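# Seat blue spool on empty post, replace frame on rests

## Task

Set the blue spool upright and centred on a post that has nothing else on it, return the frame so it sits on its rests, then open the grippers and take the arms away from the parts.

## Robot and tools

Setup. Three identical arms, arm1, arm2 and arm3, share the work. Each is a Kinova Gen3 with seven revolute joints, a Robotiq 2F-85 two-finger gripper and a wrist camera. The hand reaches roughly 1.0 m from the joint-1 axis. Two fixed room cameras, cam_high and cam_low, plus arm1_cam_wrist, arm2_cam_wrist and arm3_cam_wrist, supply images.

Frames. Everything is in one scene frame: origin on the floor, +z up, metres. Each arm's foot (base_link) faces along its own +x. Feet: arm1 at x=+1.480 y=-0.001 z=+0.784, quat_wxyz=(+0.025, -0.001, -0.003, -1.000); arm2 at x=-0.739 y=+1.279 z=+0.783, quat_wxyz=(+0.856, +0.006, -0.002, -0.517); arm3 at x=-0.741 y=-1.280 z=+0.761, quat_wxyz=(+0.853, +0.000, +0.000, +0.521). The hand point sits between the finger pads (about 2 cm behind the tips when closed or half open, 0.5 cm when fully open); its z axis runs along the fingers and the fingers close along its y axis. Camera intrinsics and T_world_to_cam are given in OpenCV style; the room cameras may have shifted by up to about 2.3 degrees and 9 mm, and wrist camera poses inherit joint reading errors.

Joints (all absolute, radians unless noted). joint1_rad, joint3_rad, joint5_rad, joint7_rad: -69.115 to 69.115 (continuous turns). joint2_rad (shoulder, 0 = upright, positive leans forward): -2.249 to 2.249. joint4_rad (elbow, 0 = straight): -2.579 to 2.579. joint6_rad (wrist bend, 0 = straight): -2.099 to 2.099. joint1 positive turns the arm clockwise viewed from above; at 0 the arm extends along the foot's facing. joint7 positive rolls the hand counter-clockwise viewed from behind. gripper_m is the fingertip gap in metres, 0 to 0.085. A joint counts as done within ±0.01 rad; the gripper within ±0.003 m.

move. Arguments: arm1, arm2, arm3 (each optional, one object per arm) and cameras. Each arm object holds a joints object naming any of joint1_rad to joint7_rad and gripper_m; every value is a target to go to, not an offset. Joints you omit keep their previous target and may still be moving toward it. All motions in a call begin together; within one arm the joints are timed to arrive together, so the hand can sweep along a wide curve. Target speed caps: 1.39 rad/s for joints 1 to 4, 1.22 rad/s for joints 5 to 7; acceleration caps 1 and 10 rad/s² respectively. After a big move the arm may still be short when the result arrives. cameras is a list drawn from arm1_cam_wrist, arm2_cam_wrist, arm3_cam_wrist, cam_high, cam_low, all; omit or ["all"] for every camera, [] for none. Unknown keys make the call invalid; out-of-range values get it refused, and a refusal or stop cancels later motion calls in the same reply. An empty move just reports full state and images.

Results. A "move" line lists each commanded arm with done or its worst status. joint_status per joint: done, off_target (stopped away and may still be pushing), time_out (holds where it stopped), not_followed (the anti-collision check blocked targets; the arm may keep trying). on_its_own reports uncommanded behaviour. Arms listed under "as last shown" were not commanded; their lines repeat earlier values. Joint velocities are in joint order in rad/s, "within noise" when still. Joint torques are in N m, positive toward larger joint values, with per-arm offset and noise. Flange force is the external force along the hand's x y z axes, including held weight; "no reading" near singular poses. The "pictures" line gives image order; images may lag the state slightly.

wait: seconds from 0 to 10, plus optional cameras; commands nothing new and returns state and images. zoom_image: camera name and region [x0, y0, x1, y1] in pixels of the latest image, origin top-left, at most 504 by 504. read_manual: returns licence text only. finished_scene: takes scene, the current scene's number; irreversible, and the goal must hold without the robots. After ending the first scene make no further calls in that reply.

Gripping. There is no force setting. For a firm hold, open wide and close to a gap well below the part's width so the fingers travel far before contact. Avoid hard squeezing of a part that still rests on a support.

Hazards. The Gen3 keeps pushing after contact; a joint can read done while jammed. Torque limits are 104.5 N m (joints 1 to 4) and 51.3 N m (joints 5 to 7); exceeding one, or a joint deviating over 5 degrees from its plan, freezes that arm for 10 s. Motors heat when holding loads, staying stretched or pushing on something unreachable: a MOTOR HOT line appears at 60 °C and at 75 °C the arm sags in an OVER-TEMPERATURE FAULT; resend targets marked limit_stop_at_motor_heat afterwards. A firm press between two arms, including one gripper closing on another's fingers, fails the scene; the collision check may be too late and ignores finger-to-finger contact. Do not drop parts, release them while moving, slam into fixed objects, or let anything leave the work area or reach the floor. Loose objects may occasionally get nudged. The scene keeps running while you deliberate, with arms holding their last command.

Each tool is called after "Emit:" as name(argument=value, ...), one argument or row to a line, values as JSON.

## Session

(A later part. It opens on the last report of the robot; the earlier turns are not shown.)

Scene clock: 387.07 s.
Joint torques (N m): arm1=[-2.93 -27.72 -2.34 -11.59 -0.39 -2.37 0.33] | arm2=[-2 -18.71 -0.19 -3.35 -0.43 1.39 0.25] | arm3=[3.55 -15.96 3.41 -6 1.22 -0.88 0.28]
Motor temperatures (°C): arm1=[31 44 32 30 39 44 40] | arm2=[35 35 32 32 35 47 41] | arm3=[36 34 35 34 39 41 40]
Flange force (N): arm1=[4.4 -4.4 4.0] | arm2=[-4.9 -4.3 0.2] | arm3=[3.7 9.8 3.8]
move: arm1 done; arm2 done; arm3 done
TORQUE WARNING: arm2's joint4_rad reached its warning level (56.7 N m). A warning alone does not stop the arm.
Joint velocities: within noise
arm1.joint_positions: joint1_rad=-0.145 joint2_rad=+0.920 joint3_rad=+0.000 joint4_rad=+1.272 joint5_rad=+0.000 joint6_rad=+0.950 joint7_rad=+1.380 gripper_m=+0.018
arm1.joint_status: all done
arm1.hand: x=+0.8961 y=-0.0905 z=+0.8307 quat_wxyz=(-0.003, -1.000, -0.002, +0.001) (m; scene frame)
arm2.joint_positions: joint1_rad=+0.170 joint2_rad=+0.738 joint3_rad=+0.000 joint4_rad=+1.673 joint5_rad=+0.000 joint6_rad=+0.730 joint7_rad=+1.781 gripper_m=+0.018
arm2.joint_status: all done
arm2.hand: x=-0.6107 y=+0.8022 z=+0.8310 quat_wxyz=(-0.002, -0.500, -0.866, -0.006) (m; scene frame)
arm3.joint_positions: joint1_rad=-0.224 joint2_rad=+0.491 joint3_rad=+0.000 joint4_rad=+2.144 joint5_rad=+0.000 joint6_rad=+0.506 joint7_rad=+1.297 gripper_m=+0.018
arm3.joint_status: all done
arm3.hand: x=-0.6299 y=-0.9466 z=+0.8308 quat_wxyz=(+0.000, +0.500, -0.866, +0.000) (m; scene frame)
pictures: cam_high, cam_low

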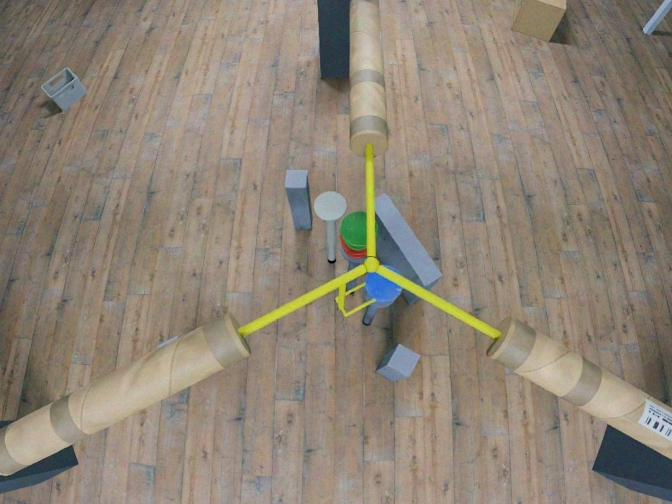

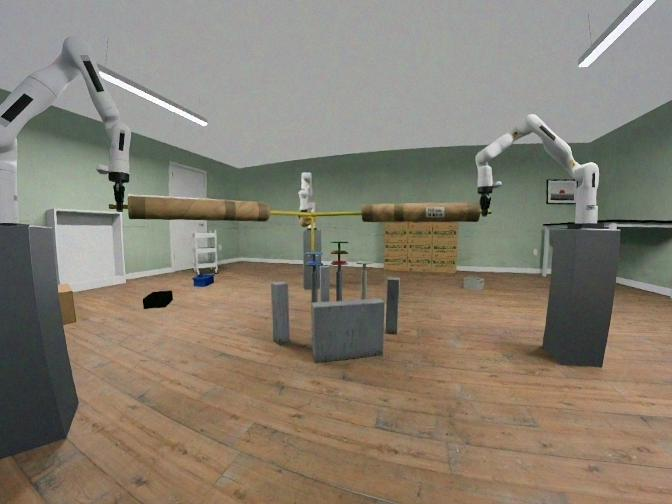

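Emit:
move(
  arm1={"joints":{"joint1_rad":-0.0525,"joint2_rad":0.971,"joint4_rad":1.1534,"joint6_rad":1.0172,"joint7_rad":1.473}},
  arm2={"joints":{"joint1_rad":0.199,"joint2_rad":0.6511,"joint4_rad":1.8806,"joint6_rad":0.6099,"joint7_rad":1.8092}},
  arm3={"joints":{"joint1_rad":-0.3311,"joint2_rad":0.5507,"joint4_rad":2.0074,"joint6_rad":0.5835,"joint7_rad":1.1905}},
  cameras=[],
)

Emit:
move(
  arm1={"joints":{"joint1_rad":0.0394,"joint2_rad":1.0461,"joint4_rad":0.9815,"joint6_rad":1.114,"joint7_rad":1.565}},
  arm2={"joints":{"joint1_rad":0.2403,"joint2_rad":0.5675,"joint4_rad":2.0873,"joint6_rad":0.4868,"joint7_rad":1.8506}},
  arm3={"joints":{"joint1_rad":-0.4213,"joint2_rad":0.6264,"joint4_rad":1.8365,"joint6_rad":0.6787,"joint7_rad":1.1003}},
)

Emit:
zoom_image(
  camera="cam_low",
  region=[280, 220, 360, 300],
)

Emit:
zoom_image(
  camera="cam_high",
  region=[300, 200, 440, 350],
)

Scene clock: 397.33 s.
Joint torques (N m): arm1=[-2.73 -28.69 -1.87 -11.77 -0.21 -2.4 0.38] | arm2=[-2.67 -16.45 -0.94 -2.66 -0.54 1.14 0.26] | arm3=[3.69 -17.38 3.37 -5.25 1.36 -0.13 0.27]
Motor temperatures (°C): arm1=[31 44 32 30 39 44 40] | arm2=[35 35 32 32 35 48 41] | arm3=[36 34 35 34 39 41 40]
Flange force (N): arm1=[4.3 -3.4 3.8] | arm2=[-3.7 -6.4 -0.4] | arm3=[1.9 9.4 4.0]
move: arm1 done; arm2 done; arm3 done
TORQUE WARNING: arm2's joint4_rad reached its warning level (56.7 N m). A warning alone does not stop the arm.
Joint velocities: within noise
arm1.joint_positions: joint1_rad=-0.052 joint2_rad=+0.971 joint3_rad=+0.000 joint4_rad=+1.153 joint5_rad=+0.000 joint6_rad=+1.017 joint7_rad=+1.473 gripper_m=+0.018
arm1.joint_status: all done
arm1.hand: x=+0.8661 y=-0.0384 z=+0.8306 quat_wxyz=(-0.003, -1.000, -0.002, +0.001) (m; scene frame)
arm2.joint_positions: joint1_rad=+0.199 joint2_rad=+0.651 joint3_rad=+0.000 joint4_rad=+1.880 joint5_rad=+0.000 joint6_rad=+0.610 joint7_rad=+1.809 gripper_m=+0.018
arm2.joint_status: all done
arm2.hand: x=-0.6407 y=+0.8542 z=+0.8312 quat_wxyz=(-0.002, -0.500, -0.866, -0.006) (m; scene frame)
arm3.joint_positions: joint1_rad=-0.331 joint2_rad=+0.551 joint3_rad=+0.000 joint4_rad=+2.007 joint5_rad=+0.000 joint6_rad=+0.584 joint7_rad=+1.191 gripper_m=+0.018
arm3.joint_status: all done
arm3.hand: x=-0.6600 y=-0.8945 z=+0.8308 quat_wxyz=(+0.000, +0.500, -0.866, +0.000) (m; scene frame)
pictures: none
No camera images: "cameras" was empty.

Scene clock: 398.60 s.
Joint torques (N m): arm1=[-3.24 -30.15 -2.05 -12.3 -0.44 -2.54 0.35] | arm2=[-2.53 -13.5 -1.18 -0.61 -0.59 1.63 0.25] | arm3=[4.28 -19.06 3.95 -4.68 1.57 0.6 0.29]
Motor temperatures (°C): arm1=[31 44 32 31 39 44 40] | arm2=[35 35 32 32 35 48 41] | arm3=[36 34 35 34 39 41 40]
Flange force (N): arm1=[4.9 -3.7 3.8] | arm2=[-4.7 -7.7 -1.2] | arm3=[0.5 10.5 4.0]
move: arm1 done; arm2 done; arm3 done
Joint velocities: within noise
arm1.joint_positions: joint1_rad=+0.040 joint2_rad=+1.046 joint3_rad=+0.000 joint4_rad=+0.981 joint5_rad=+0.000 joint6_rad=+1.114 joint7_rad=+1.565 gripper_m=+0.018
arm1.joint_status: all done
arm1.hand: x=+0.8336 y=+0.0178 z=+0.8302 quat_wxyz=(-0.003, -1.000, -0.002, +0.001) (m; scene frame)
arm2.joint_positions: joint1_rad=+0.240 joint2_rad=+0.567 joint3_rad=+0.000 joint4_rad=+2.087 joint5_rad=+0.000 joint6_rad=+0.487 joint7_rad=+1.851 gripper_m=+0.018
arm2.joint_status: all done
arm2.hand: x=-0.6732 y=+0.9106 z=+0.8313 quat_wxyz=(-0.002, -0.500, -0.866, -0.006) (m; scene frame)
arm3.joint_positions: joint1_rad=-0.421 joint2_rad=+0.626 joint3_rad=+0.000 joint4_rad=+1.836 joint5_rad=+0.000 joint6_rad=+0.679 joint7_rad=+1.100 gripper_m=+0.018
arm3.joint_status: all done
arm3.hand: x=-0.6923 y=-0.8383 z=+0.8308 quat_wxyz=(+0.000, +0.500, -0.866, +0.000) (m; scene frame)
pictures: arm1_cam_wrist, arm2_cam_wrist, arm3_cam_wrist, cam_high, cam_low
camera_calibration:
arm1_cam_wrist: T_world_to_cam=[[-0.00799106, -0.999966, -0.00196069, 0.0283857], [-0.999894, 0.00801432, -0.0121555, 0.895956], [0.0121708, 0.00186335, -0.999924, 0.967132], [0, 0, 0, 1]] pos_world=[0.884317, 0.0194022, 0.978006]
arm2_cam_wrist: T_world_to_cam=[[0.841423, 0.539433, 0.0319354, 0.0462206], [0.539769, -0.84181, -0.00232028, 1.18404], [0.0256319, 0.0191901, -0.999487, 0.978472], [0, 0, 0, 1]] pos_world=[-0.703077, 0.953024, 0.979241]
arm3_cam_wrist: T_world_to_cam=[[-0.86453, 0.501872, 0.0266933, -0.205485], [0.502339, 0.864542, 0.0149331, 1.11331], [-0.015583, 0.0263192, -0.999532, 0.993343], [0, 0, 0, 1]] pos_world=[-0.721429, -0.88552, 0.981738]

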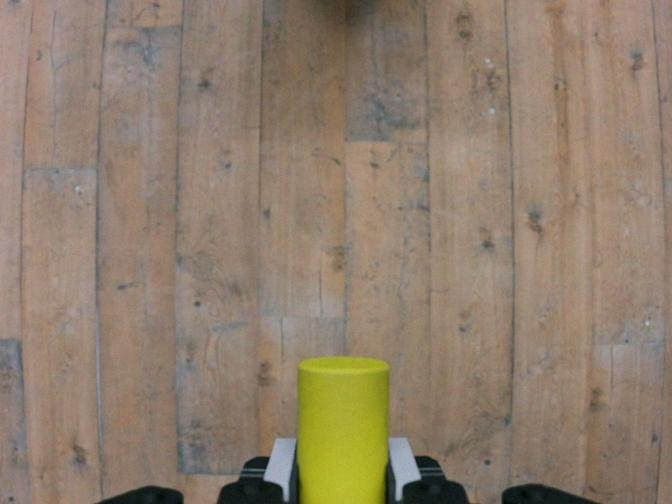

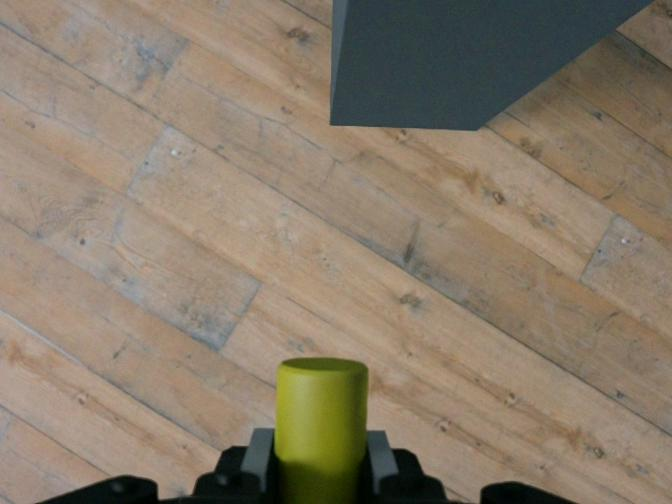

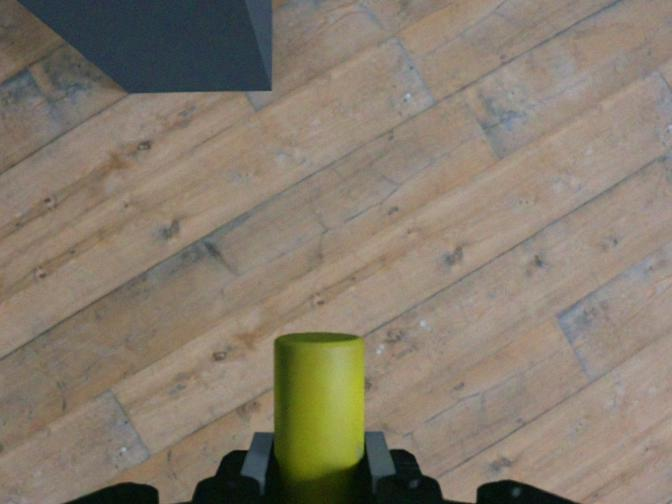

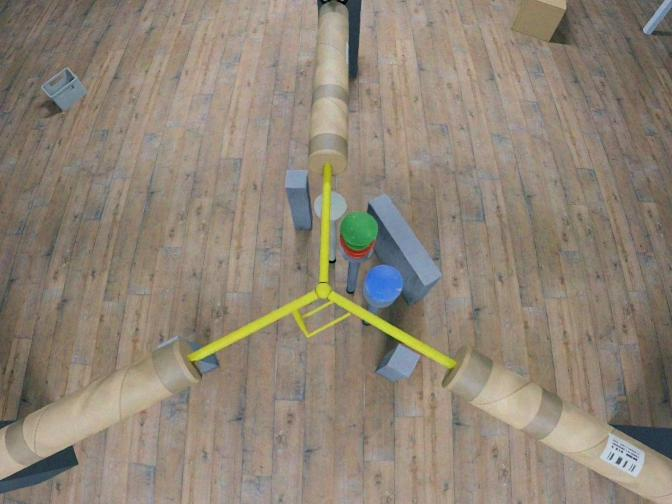

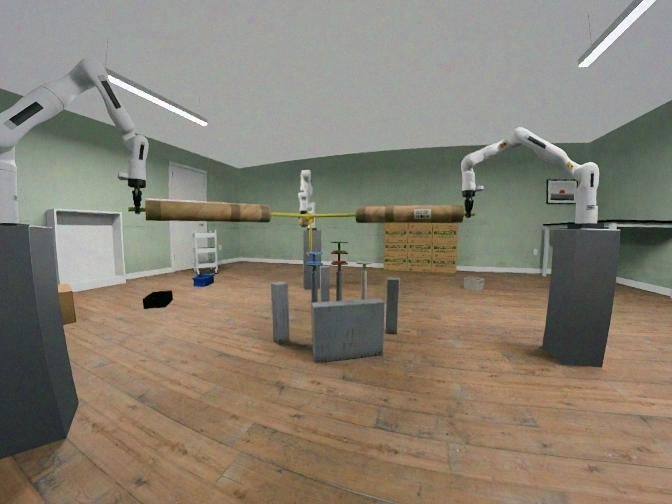

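Scaled by 6.300 from the camera's 672x504 image, which has a finer 960x720 frame.

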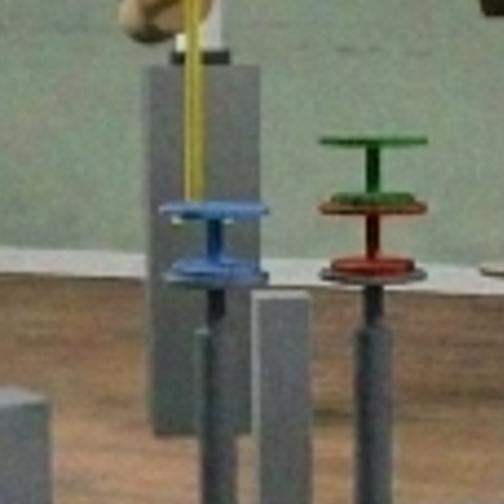

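Scaled by 3.360 from the camera's 672x504 image, which has a finer 960x720 frame.

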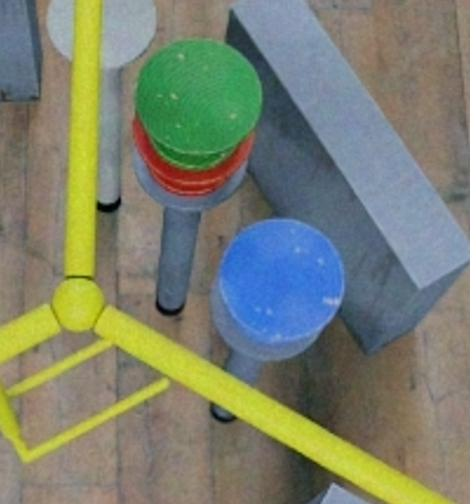

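Emit:
move(
  arm1={"joints":{"joint1_rad":0.287,"joint2_rad":0.9497,"joint4_rad":1.4532,"joint6_rad":0.7387,"joint7_rad":1.811}},
  arm2={"joints":{"joint1_rad":-0.2488,"joint2_rad":0.6821,"joint4_rad":2.3714,"joint6_rad":0.0881,"joint7_rad":1.361}},
  arm3={"joints":{"joint1_rad":-0.2428,"joint2_rad":0.9928,"joint4_rad":1.2443,"joint6_rad":0.9045,"joint7_rad":1.279}},
  cameras=["cam_high","cam_low"],
)

Emit:
move(
  arm1={"joints":{"joint1_rad":0.289,"joint2_rad":1.2636,"joint4_rad":1.3705,"joint6_rad":0.5075}},
  arm2={"joints":{"joint1_rad":-0.242,"joint2_rad":1.2022,"joint4_rad":2.2617,"joint6_rad":-0.3223,"joint7_rad":1.368}},
  arm3={"joints":{"joint2_rad":1.2794,"joint4_rad":1.187,"joint6_rad":0.6752}},
  cameras=["cam_high","cam_low"],
)

Emit:
move(
  arm1={"joints":{"joint1_rad":0.2902,"joint2_rad":1.5893,"joint4_rad":1.115,"joint6_rad":0.4373}},
  arm2={"joints":{"joint1_rad":-0.2358,"joint2_rad":1.5813,"joint4_rad":1.9791,"joint6_rad":-0.4188,"joint7_rad":1.375}},
  arm3={"joints":{"joint2_rad":1.5968,"joint4_rad":0.9395,"joint6_rad":0.6053}},
)

Emit:
zoom_image(
  camera="cam_high",
  region=[140, 150, 460, 400],
)

Emit:
zoom_image(
  camera="cam_low",
  region=[250, 220, 420, 350],
)

Scene clock: 413.73 s.
Joint torques (N m): arm1=[-1.65 -24.28 -1.89 -4.73 -0.81 1.09 -0.41] | arm2=[0.11 -12.59 2.52 0.58 0.06 0.19 0.27] | arm3=[1.37 -28.24 0.92 -11.25 0.13 -2.19 0.27]
Motor temperatures (°C): arm1=[32 44 32 31 40 44 40] | arm2=[35 35 32 32 35 48 41] | arm3=[36 34 35 34 39 41 40]
Flange force (N): arm1=[-4.3 -4.5 5.1] | arm2=[-3.7 1.8 -2.6] | arm3=[6.1 0.7 4.0]
move: arm1 done; arm2 done; arm3 done
TORQUE WARNING: arm2's joint4_rad reached its warning level (56.7 N m). A warning alone does not stop the arm.
Joint velocities: within noise
arm1.joint_positions: joint1_rad=+0.287 joint2_rad=+0.950 joint3_rad=+0.000 joint4_rad=+1.453 joint5_rad=+0.000 joint6_rad=+0.739 joint7_rad=+1.811 gripper_m=+0.018
arm1.joint_status: all done
arm1.hand: x=+0.9476 y=+0.1536 z=+0.7696 quat_wxyz=(-0.003, -1.000, -0.001, +0.001) (m; scene frame)
arm2.joint_positions: joint1_rad=-0.249 joint2_rad=+0.682 joint3_rad=+0.000 joint4_rad=+2.371 joint5_rad=+0.000 joint6_rad=+0.088 joint7_rad=+1.361 gripper_m=+0.018
arm2.joint_status: all done
arm2.hand: x=-0.5611 y=+1.0450 z=+0.7699 quat_wxyz=(-0.002, -0.500, -0.866, -0.006) (m; scene frame)
arm3.joint_positions: joint1_rad=-0.243 joint2_rad=+0.993 joint3_rad=+0.000 joint4_rad=+1.244 joint5_rad=+0.000 joint6_rad=+0.905 joint7_rad=+1.279 gripper_m=+0.018
arm3.joint_status: all done
arm3.hand: x=-0.5790 y=-0.7026 z=+0.7701 quat_wxyz=(+0.000, +0.500, -0.866, +0.000) (m; scene frame)
pictures: cam_high, cam_low

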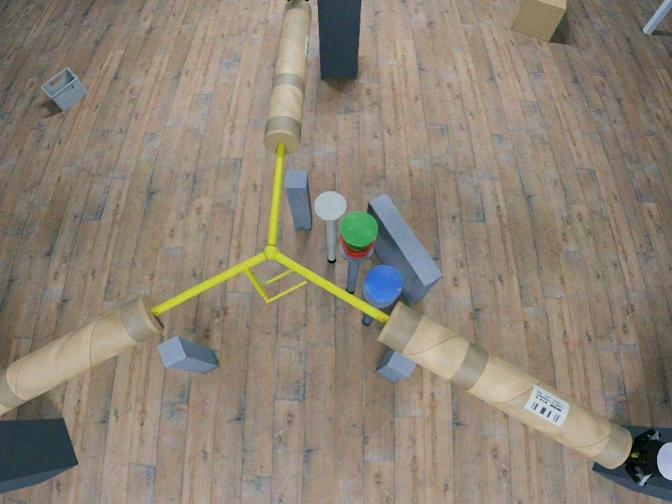

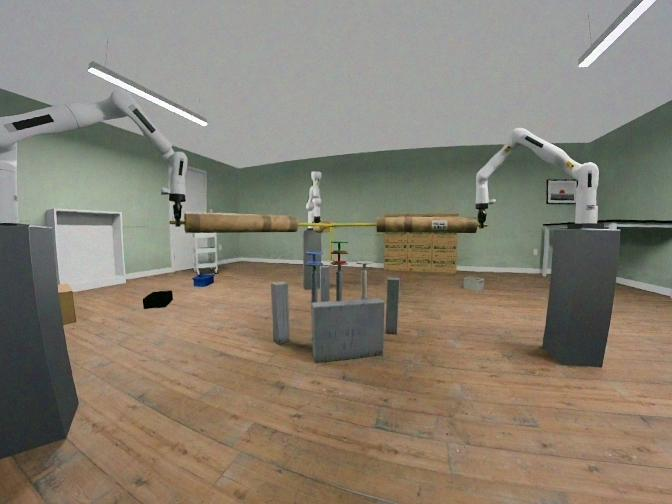

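Scene clock: 415.53 s.
Joint torques (N m): arm1=[-1.45 -25.47 -1.64 -3.43 -0.38 0.61 -0.35] | arm2=[-0.55 -14.31 2.04 5.52 -0.37 0.48 0.21] | arm3=[1.76 -28.93 1.31 -7.98 0.22 -1.22 0.21]
Motor temperatures (°C): arm1=[32 44 32 31 40 44 40] | arm2=[35 35 32 32 35 48 41] | arm3=[36 34 35 34 39 41 40]
Flange force (N): arm1=[-3.2 -3.6 5.7] | arm2=[-7.9 0.9 -0.5] | arm3=[2.1 2.2 4.6]
move: arm1 done; arm2 done; arm3 done
Joint velocities: within noise
arm1.joint_positions: joint1_rad=+0.289 joint2_rad=+1.264 joint3_rad=+0.000 joint4_rad=+1.370 joint5_rad=+0.000 joint6_rad=+0.508 joint7_rad=+1.811 gripper_m=+0.018
arm1.joint_status: all done
arm1.hand: x=+0.9477 y=+0.1538 z=+0.6097 quat_wxyz=(-0.003, -1.000, +0.000, +0.001) (m; scene frame)
arm2.joint_positions: joint1_rad=-0.242 joint2_rad=+1.202 joint3_rad=+0.000 joint4_rad=+2.262 joint5_rad=+0.000 joint6_rad=-0.322 joint7_rad=+1.368 gripper_m=+0.018
arm2.joint_status: all done
arm2.hand: x=-0.5613 y=+1.0451 z=+0.6098 quat_wxyz=(-0.002, -0.500, -0.866, -0.006) (m; scene frame)
arm3.joint_positions: joint1_rad=-0.243 joint2_rad=+1.279 joint3_rad=+0.000 joint4_rad=+1.187 joint5_rad=+0.000 joint6_rad=+0.675 joint7_rad=+1.279 gripper_m=+0.018
arm3.joint_status: all done
arm3.hand: x=-0.5788 y=-0.7027 z=+0.6101 quat_wxyz=(+0.000, +0.500, -0.866, +0.000) (m; scene frame)
pictures: cam_high, cam_low

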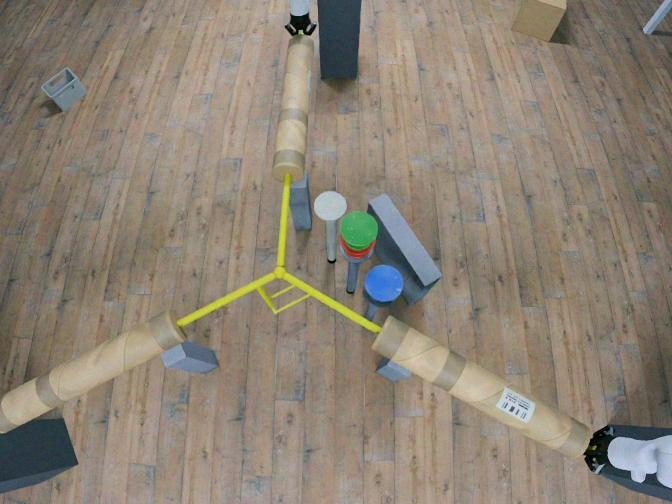

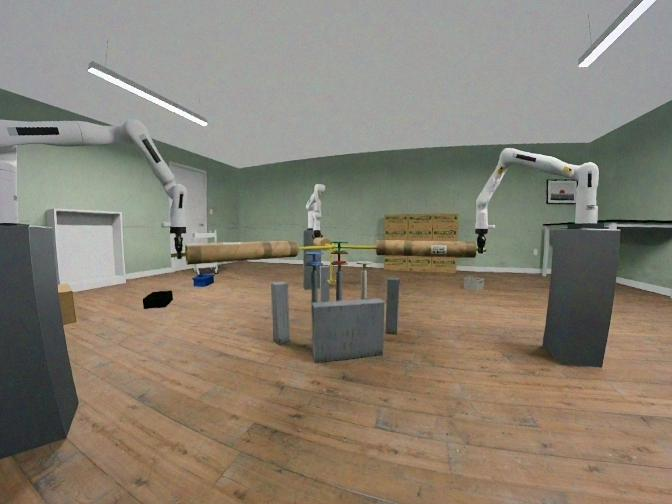

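Scene clock: 417.10 s.
Joint torques (N m): arm1=[-2.25 -24.78 -2.49 -2.09 -0.59 1.08 -0.34] | arm2=[-0.76 -12.57 1.72 8.82 -0.24 1.82 0.21] | arm3=[2.89 -28.86 2.16 -6.48 0.48 -0.73 0.18]
Motor temperatures (°C): arm1=[32 44 32 31 40 44 40] | arm2=[35 35 32 32 35 48 41] | arm3=[36 34 35 34 39 41 40]
Flange force (N): arm1=[-3.6 -5.2 6.2] | arm2=[-10.8 0.9 2.8] | arm3=[0.3 4.6 5.6]
move: arm1 done; arm2 done; arm3 done
Joint velocities: within noise
arm1.joint_positions: joint1_rad=+0.290 joint2_rad=+1.589 joint3_rad=+0.000 joint4_rad=+1.115 joint5_rad=+0.000 joint6_rad=+0.437 joint7_rad=+1.811 gripper_m=+0.018
arm1.joint_status: all done
arm1.hand: x=+0.9477 y=+0.1537 z=+0.4646 quat_wxyz=(-0.003, -1.000, +0.000, +0.001) (m; scene frame)
arm2.joint_positions: joint1_rad=-0.236 joint2_rad=+1.581 joint3_rad=+0.000 joint4_rad=+1.979 joint5_rad=+0.000 joint6_rad=-0.419 joint7_rad=+1.375 gripper_m=+0.018
arm2.joint_status: all done
arm2.hand: x=-0.5615 y=+1.0452 z=+0.4648 quat_wxyz=(-0.002, -0.500, -0.866, -0.006) (m; scene frame)
arm3.joint_positions: joint1_rad=-0.243 joint2_rad=+1.597 joint3_rad=+0.000 joint4_rad=+0.939 joint5_rad=+0.000 joint6_rad=+0.605 joint7_rad=+1.279 gripper_m=+0.018
arm3.joint_status: all done
arm3.hand: x=-0.5786 y=-0.7027 z=+0.4652 quat_wxyz=(+0.000, +0.500, -0.866, +0.000) (m; scene frame)
pictures: arm1_cam_wrist, arm2_cam_wrist, arm3_cam_wrist, cam_high, cam_low
camera_calibration:
arm1_cam_wrist: T_world_to_cam=[[-0.0126909, -0.999917, -0.002007, 0.168911], [-0.999846, 0.0127142, -0.0120654, 1.00358], [0.0120899, 0.00185357, -0.999925, 0.600003], [0, 0, 0, 1]] pos_world=[0.998317, 0.155026, 0.612406]
arm2_cam_wrist: T_world_to_cam=[[0.841229, 0.539733, 0.0319873, -0.109197], [0.540072, -0.841616, -0.0023916, 1.2363], [0.0256302, 0.0192873, -0.999485, 0.606603], [0, 0, 0, 1]] pos_world=[-0.591376, 1.08772, 0.612741]
arm3_cam_wrist: T_world_to_cam=[[-0.864645, 0.501678, 0.0266067, -0.165593], [0.502144, 0.864654, 0.014988, 0.944442], [-0.0154865, 0.0263197, -0.999534, 0.62608], [0, 0, 0, 1]] pos_world=[-0.607729, -0.75002, 0.616038]

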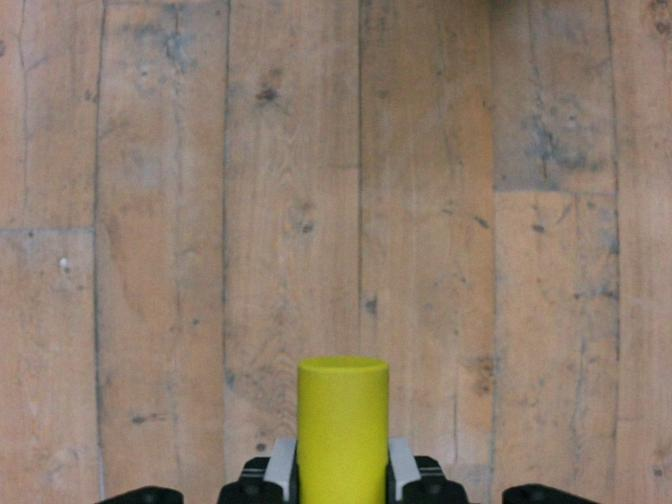

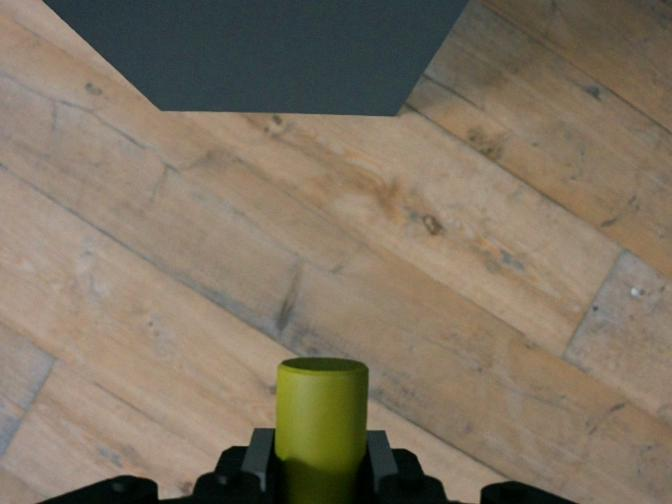

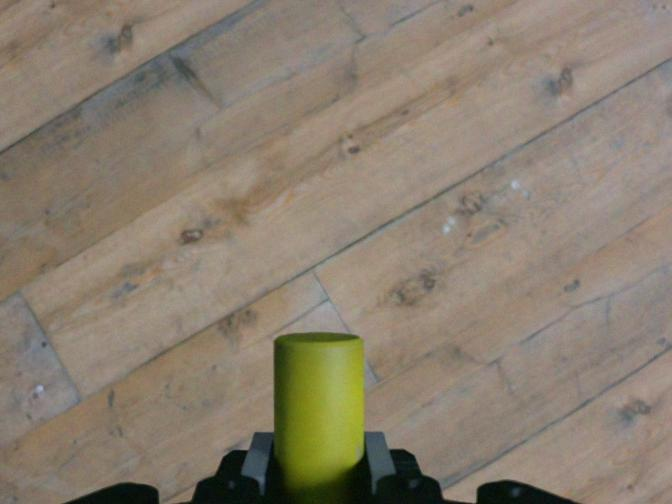

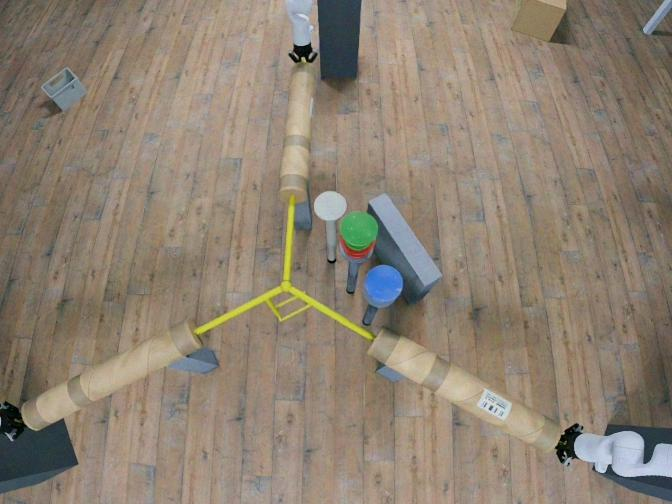

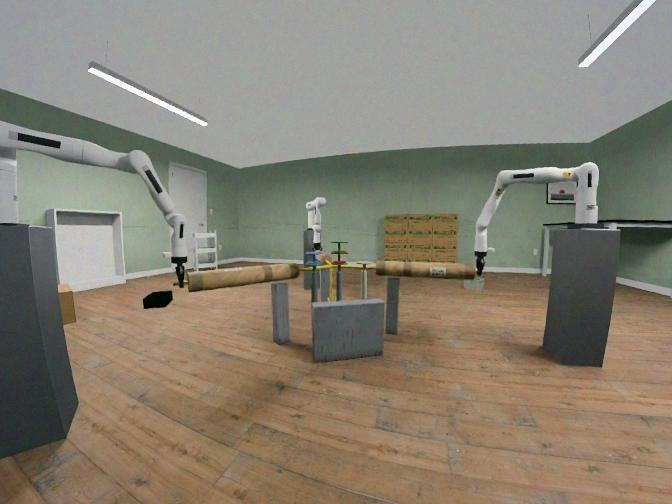

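Scaled by 1.575 from the camera's 672x504 image, which has a finer 960x720 frame.

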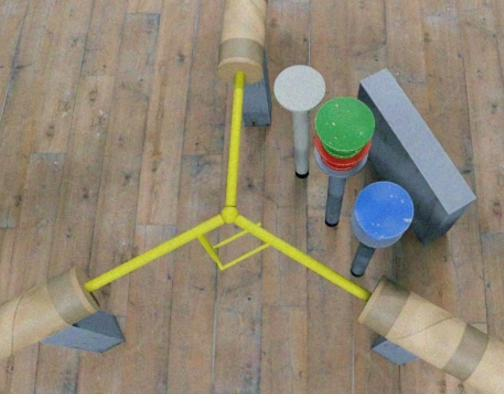

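Scaled by 2.965 from the camera's 672x504 image, which has a finer 960x720 frame.

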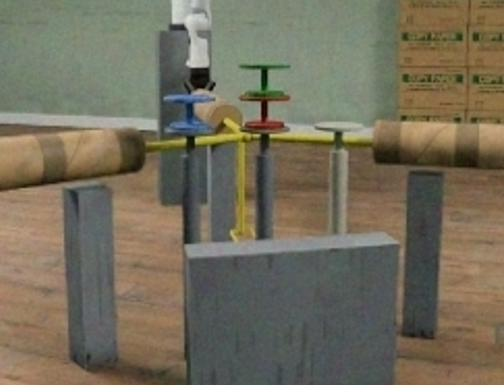

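Lower the last bit, open, then rise.

Emit:
move(
  arm1={"joints":{"joint1_rad":0.2904,"joint2_rad":1.6328,"joint4_rad":1.069,"joint6_rad":0.4398}},
  arm2={"joints":{"joint1_rad":-0.2351,"joint2_rad":1.6235,"joint4_rad":1.9351,"joint6_rad":-0.417}},
  arm3={"joints":{"joint2_rad":1.6414,"joint4_rad":0.8912,"joint6_rad":0.609}},
)

Emit:
zoom_image(
  camera="cam_low",
  region=[250, 220, 420, 350],
)

Scene clock: 421.77 s.
Joint torques (N m): arm1=[-2.07 -18.33 -2.45 -3.17 -0.52 -0.96 -0.38] | arm2=[-0.45 -8.84 2.3 6.6 -0.47 1.56 0.22] | arm3=[2.6 -23.09 2.09 -8.64 0.51 -3.85 0.14]
Motor temperatures (°C): arm1=[32 44 32 31 40 44 40] | arm2=[35 35 32 32 35 48 41] | arm3=[36 34 35 34 39 41 40]
Flange force (N): arm1=[1.1 -3.5 -11.7] | arm2=[-9.9 1.8 -11.0] | arm3=[9.5 1.7 -13.8]
move: arm1 done; arm2 done; arm3 done
Joint velocities: within noise
arm1.joint_positions: joint1_rad=+0.290 joint2_rad=+1.633 joint3_rad=+0.000 joint4_rad=+1.069 joint5_rad=+0.000 joint6_rad=+0.440 joint7_rad=+1.811 gripper_m=+0.018
arm1.joint_status: all done
arm1.hand: x=+0.9478 y=+0.1536 z=+0.4467 quat_wxyz=(-0.003, -1.000, +0.000, +0.001) (m; scene frame)
arm2.joint_positions: joint1_rad=-0.235 joint2_rad=+1.623 joint3_rad=+0.000 joint4_rad=+1.935 joint5_rad=+0.000 joint6_rad=-0.417 joint7_rad=+1.375 gripper_m=+0.018
arm2.joint_status: all done
arm2.hand: x=-0.5616 y=+1.0454 z=+0.4468 quat_wxyz=(-0.002, -0.500, -0.866, -0.006) (m; scene frame)
arm3.joint_positions: joint1_rad=-0.243 joint2_rad=+1.641 joint3_rad=+0.000 joint4_rad=+0.891 joint5_rad=+0.000 joint6_rad=+0.609 joint7_rad=+1.279 gripper_m=+0.018
arm3.joint_status: all done
arm3.hand: x=-0.5787 y=-0.7027 z=+0.4471 quat_wxyz=(+0.000, +0.500, -0.866, +0.000) (m; scene frame)
pictures: arm1_cam_wrist, arm2_cam_wrist, arm3_cam_wrist, cam_high, cam_low
camera_calibration:
arm1_cam_wrist: T_world_to_cam=[[-0.0127923, -0.999917, -0.00181186, 0.168762], [-0.999841, 0.0128137, -0.0123681, 1.00363], [0.0123903, 0.00165336, -0.999922, 0.581831], [0, 0, 0, 1]] pos_world=[0.998417, 0.154926, 0.594505]
arm2_cam_wrist: T_world_to_cam=[[0.841543, 0.539235, 0.0320985, -0.108015], [0.539581, -0.84193, -0.00258109, 1.2365], [0.0256329, 0.0194918, -0.999481, 0.588486], [0, 0, 0, 1]] pos_world=[-0.591378, 1.08782, 0.59484]
arm3_cam_wrist: T_world_to_cam=[[-0.864643, 0.50168, 0.026643, -0.165182], [0.502145, 0.864656, 0.0148513, 0.944708], [-0.0155864, 0.0262197, -0.999535, 0.60795], [0, 0, 0, 1]] pos_world=[-0.607729, -0.749919, 0.598038]

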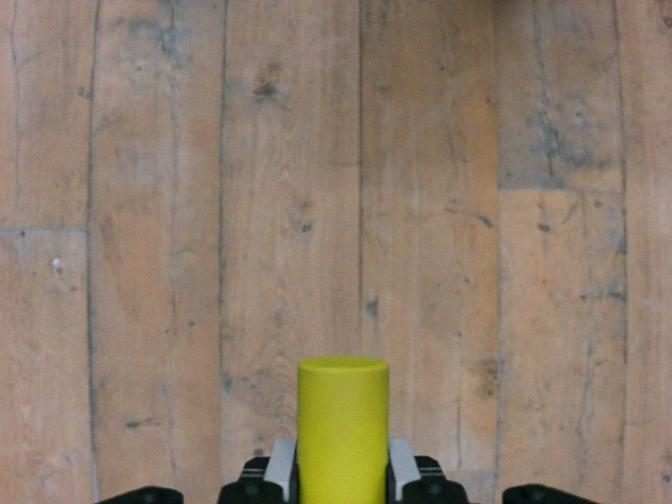

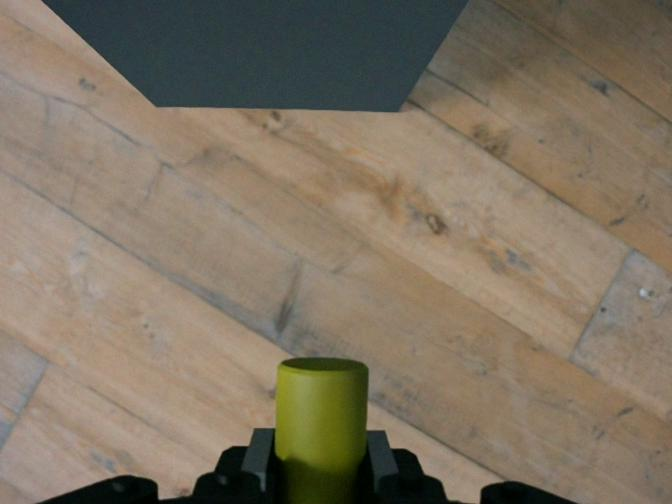

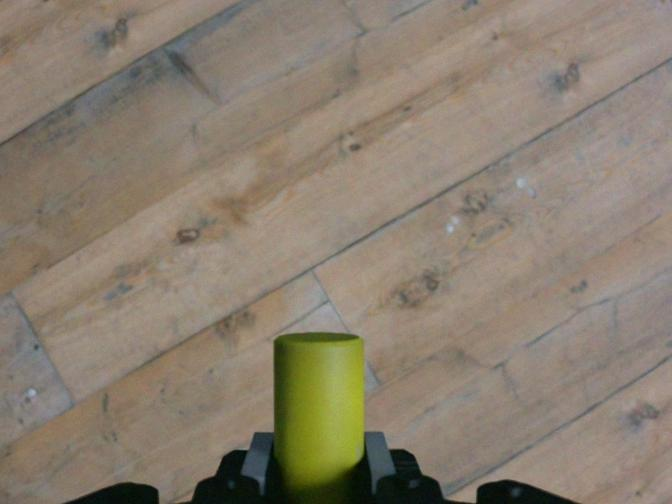

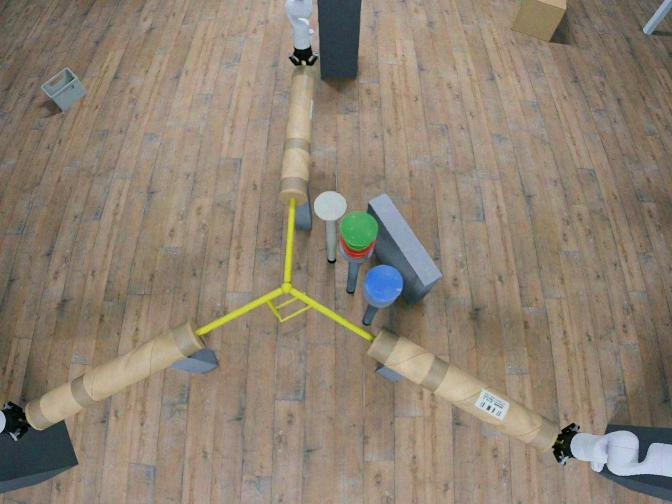

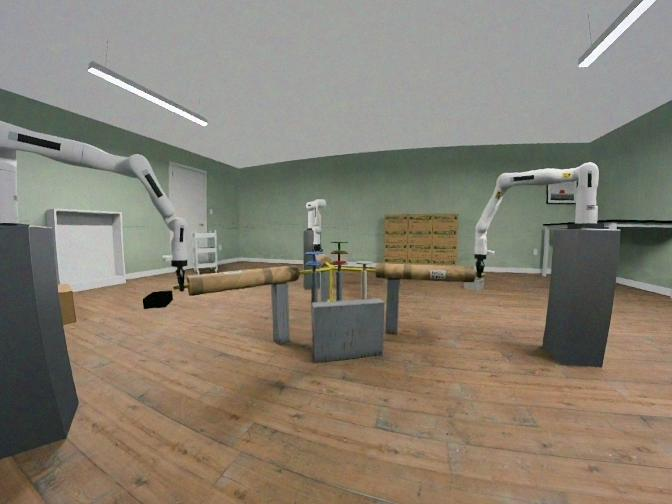

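Scaled by 2.965 from the camera's 672x504 image, which has a finer 960x720 frame.

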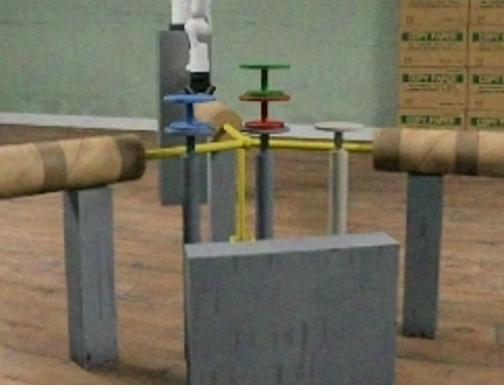

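Emit:
move(
  arm1={"joints":{"gripper_m":0.085}},
  arm2={"joints":{"gripper_m":0.085}},
  arm3={"joints":{"gripper_m":0.085}},
  cameras=[],
)

Emit:
move(
  arm1={"joints":{"joint1_rad":0.289,"joint2_rad":1.2636,"joint4_rad":1.3705,"joint6_rad":0.5075}},
  arm2={"joints":{"joint1_rad":-0.242,"joint2_rad":1.2022,"joint4_rad":2.2617,"joint6_rad":-0.3223}},
  arm3={"joints":{"joint2_rad":1.2794,"joint4_rad":1.187,"joint6_rad":0.6752}},
)

Emit:
zoom_image(
  camera="cam_high",
  region=[140, 150, 460, 400],
)

Scene clock: 427.43 s.
Joint torques (N m): arm1=[0 -23.88 0.13 -3.03 0.29 0.23 -0.05] | arm2=[-0.92 -14.8 0.86 4.47 -0.48 -0.23 -0.15] | arm3=[1.06 -25.03 0.57 -4.41 -0.14 -0.05 0.07]
Motor temperatures (°C): arm1=[32 44 32 31 40 44 40] | arm2=[35 35 32 32 35 48 41] | arm3=[36 34 35 34 39 41 40]
Flange force (N): arm1=[-2.6 -0.1 2.0] | arm2=[-5.4 -1.6 -2.1] | arm3=[-3.5 2.2 1.8]
move: arm1 done; arm2 done; arm3 done
Joint velocities: within noise
arm1.joint_positions: joint1_rad=+0.290 joint2_rad=+1.633 joint3_rad=+0.000 joint4_rad=+1.069 joint5_rad=+0.000 joint6_rad=+0.440 joint7_rad=+1.811 gripper_m=+0.085
arm1.joint_status: all done
arm1.hand: x=+0.9478 y=+0.1536 z=+0.4466 quat_wxyz=(-0.003, -1.000, +0.000, +0.001) (m; scene frame)
arm2.joint_positions: joint1_rad=-0.235 joint2_rad=+1.623 joint3_rad=+0.000 joint4_rad=+1.935 joint5_rad=+0.000 joint6_rad=-0.417 joint7_rad=+1.375 gripper_m=+0.085
arm2.joint_status: all done
arm2.hand: x=-0.5616 y=+1.0454 z=+0.4468 quat_wxyz=(-0.002, -0.500, -0.866, -0.006) (m; scene frame)
arm3.joint_positions: joint1_rad=-0.243 joint2_rad=+1.641 joint3_rad=+0.000 joint4_rad=+0.891 joint5_rad=+0.000 joint6_rad=+0.609 joint7_rad=+1.279 gripper_m=+0.085
arm3.joint_status: all done
arm3.hand: x=-0.5786 y=-0.7027 z=+0.4471 quat_wxyz=(+0.000, +0.500, -0.866, +0.000) (m; scene frame)
pictures: none
No camera images: "cameras" was empty.

Scene clock: 429.07 s.
Joint torques (N m): arm1=[0.01 -23.59 0.07 -3.58 0.27 0.25 -0.09] | arm2=[-0.92 -14.17 0.88 3.79 -0.49 -0.22 -0.11] | arm3=[1.11 -24.66 0.54 -4.89 -0.19 -0.08 0.05]
Motor temperatures (°C): arm1=[32 44 32 31 40 44 40] | arm2=[35 35 32 32 35 48 41] | arm3=[36 34 35 34 39 41 40]
Flange force (N): arm1=[-2.2 -0.1 1.2] | arm2=[-6.2 -1.8 -4.4] | arm3=[-2.8 2.1 0.3]
move: arm1 done; arm2 done; arm3 done
Joint velocities: within noise
arm1.joint_positions: joint1_rad=+0.289 joint2_rad=+1.264 joint3_rad=+0.000 joint4_rad=+1.370 joint5_rad=+0.000 joint6_rad=+0.507 joint7_rad=+1.811 gripper_m=+0.085
arm1.joint_status: all done
arm1.hand: x=+0.9477 y=+0.1538 z=+0.6097 quat_wxyz=(-0.003, -1.000, +0.000, +0.001) (m; scene frame)
arm2.joint_positions: joint1_rad=-0.242 joint2_rad=+1.202 joint3_rad=+0.000 joint4_rad=+2.262 joint5_rad=+0.000 joint6_rad=-0.322 joint7_rad=+1.375 gripper_m=+0.085
arm2.joint_status: all done
arm2.hand: x=-0.5613 y=+1.0452 z=+0.6098 quat_wxyz=(-0.002, -0.497, -0.868, -0.006) (m; scene frame)
arm3.joint_positions: joint1_rad=-0.243 joint2_rad=+1.279 joint3_rad=+0.000 joint4_rad=+1.187 joint5_rad=+0.000 joint6_rad=+0.675 joint7_rad=+1.279 gripper_m=+0.085
arm3.joint_status: all done
arm3.hand: x=-0.5788 y=-0.7027 z=+0.6101 quat_wxyz=(+0.000, +0.500, -0.866, +0.000) (m; scene frame)
pictures: arm1_cam_wrist, arm2_cam_wrist, arm3_cam_wrist, cam_high, cam_low
camera_calibration:
arm1_cam_wrist: T_world_to_cam=[[-0.0113916, -0.999933, -0.00189625, 0.167918], [-0.99986, 0.0114141, -0.0122638, 1.0057], [0.0122846, 0.00175628, -0.999923, 0.74491], [0, 0, 0, 1]] pos_world=[0.998317, 0.155119, 0.757505]
arm2_cam_wrist: T_world_to_cam=[[0.837799, 0.545039, 0.0320294, -0.121447], [0.545384, -0.838183, -0.00247047, 1.2359], [0.0255, 0.0195381, -0.999484, 0.751285], [0, 0, 0, 1]] pos_world=[-0.591449, 1.08742, 0.75784]
arm3_cam_wrist: T_world_to_cam=[[-0.864643, 0.501683, 0.0265929, -0.169571], [0.502145, 0.864657, 0.0147648, 0.942405], [-0.0155865, 0.0261198, -0.999537, 0.7708], [0, 0, 0, 1]] pos_world=[-0.607829, -0.749919, 0.761038]

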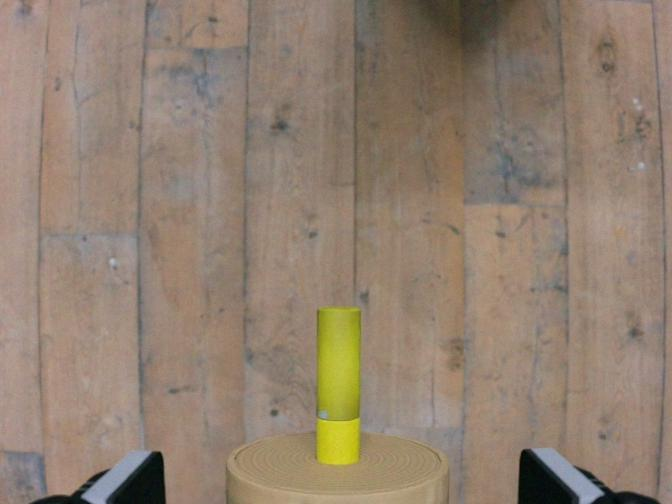

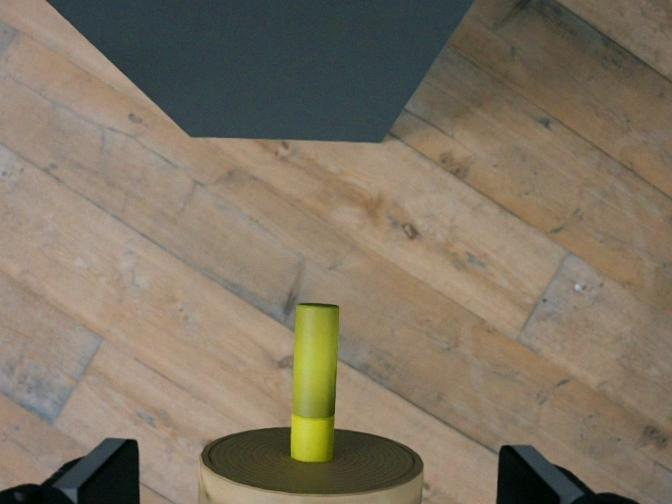

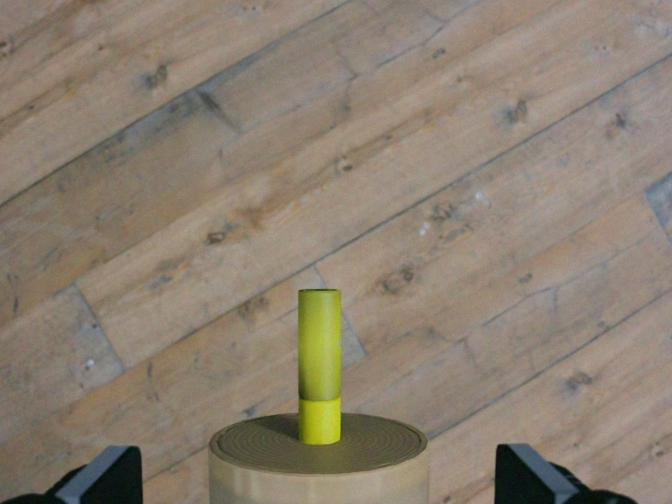

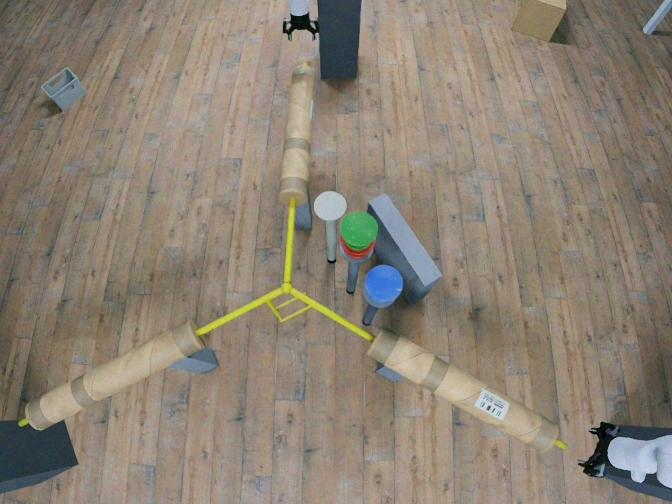

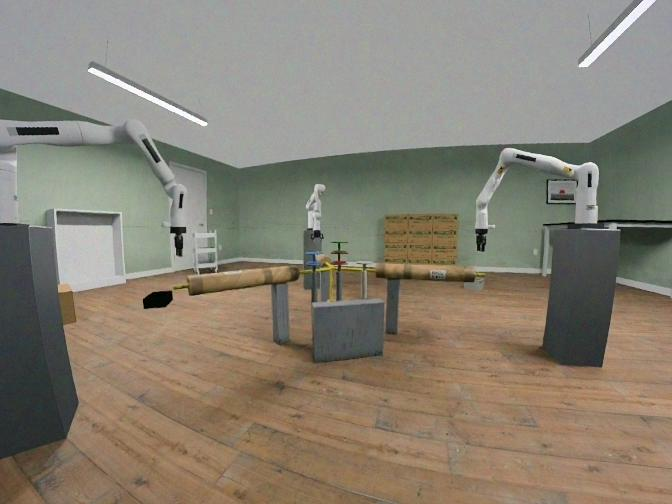

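Scaled by 1.575 from the camera's 672x504 image, which has a finer 960x720 frame.

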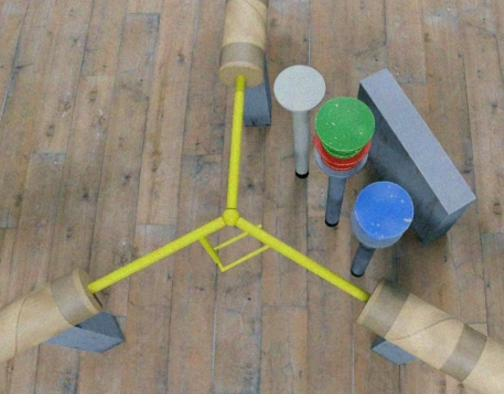

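Emit:
finished_scene(
  scene=1,
)

The scene is finished: the task was done.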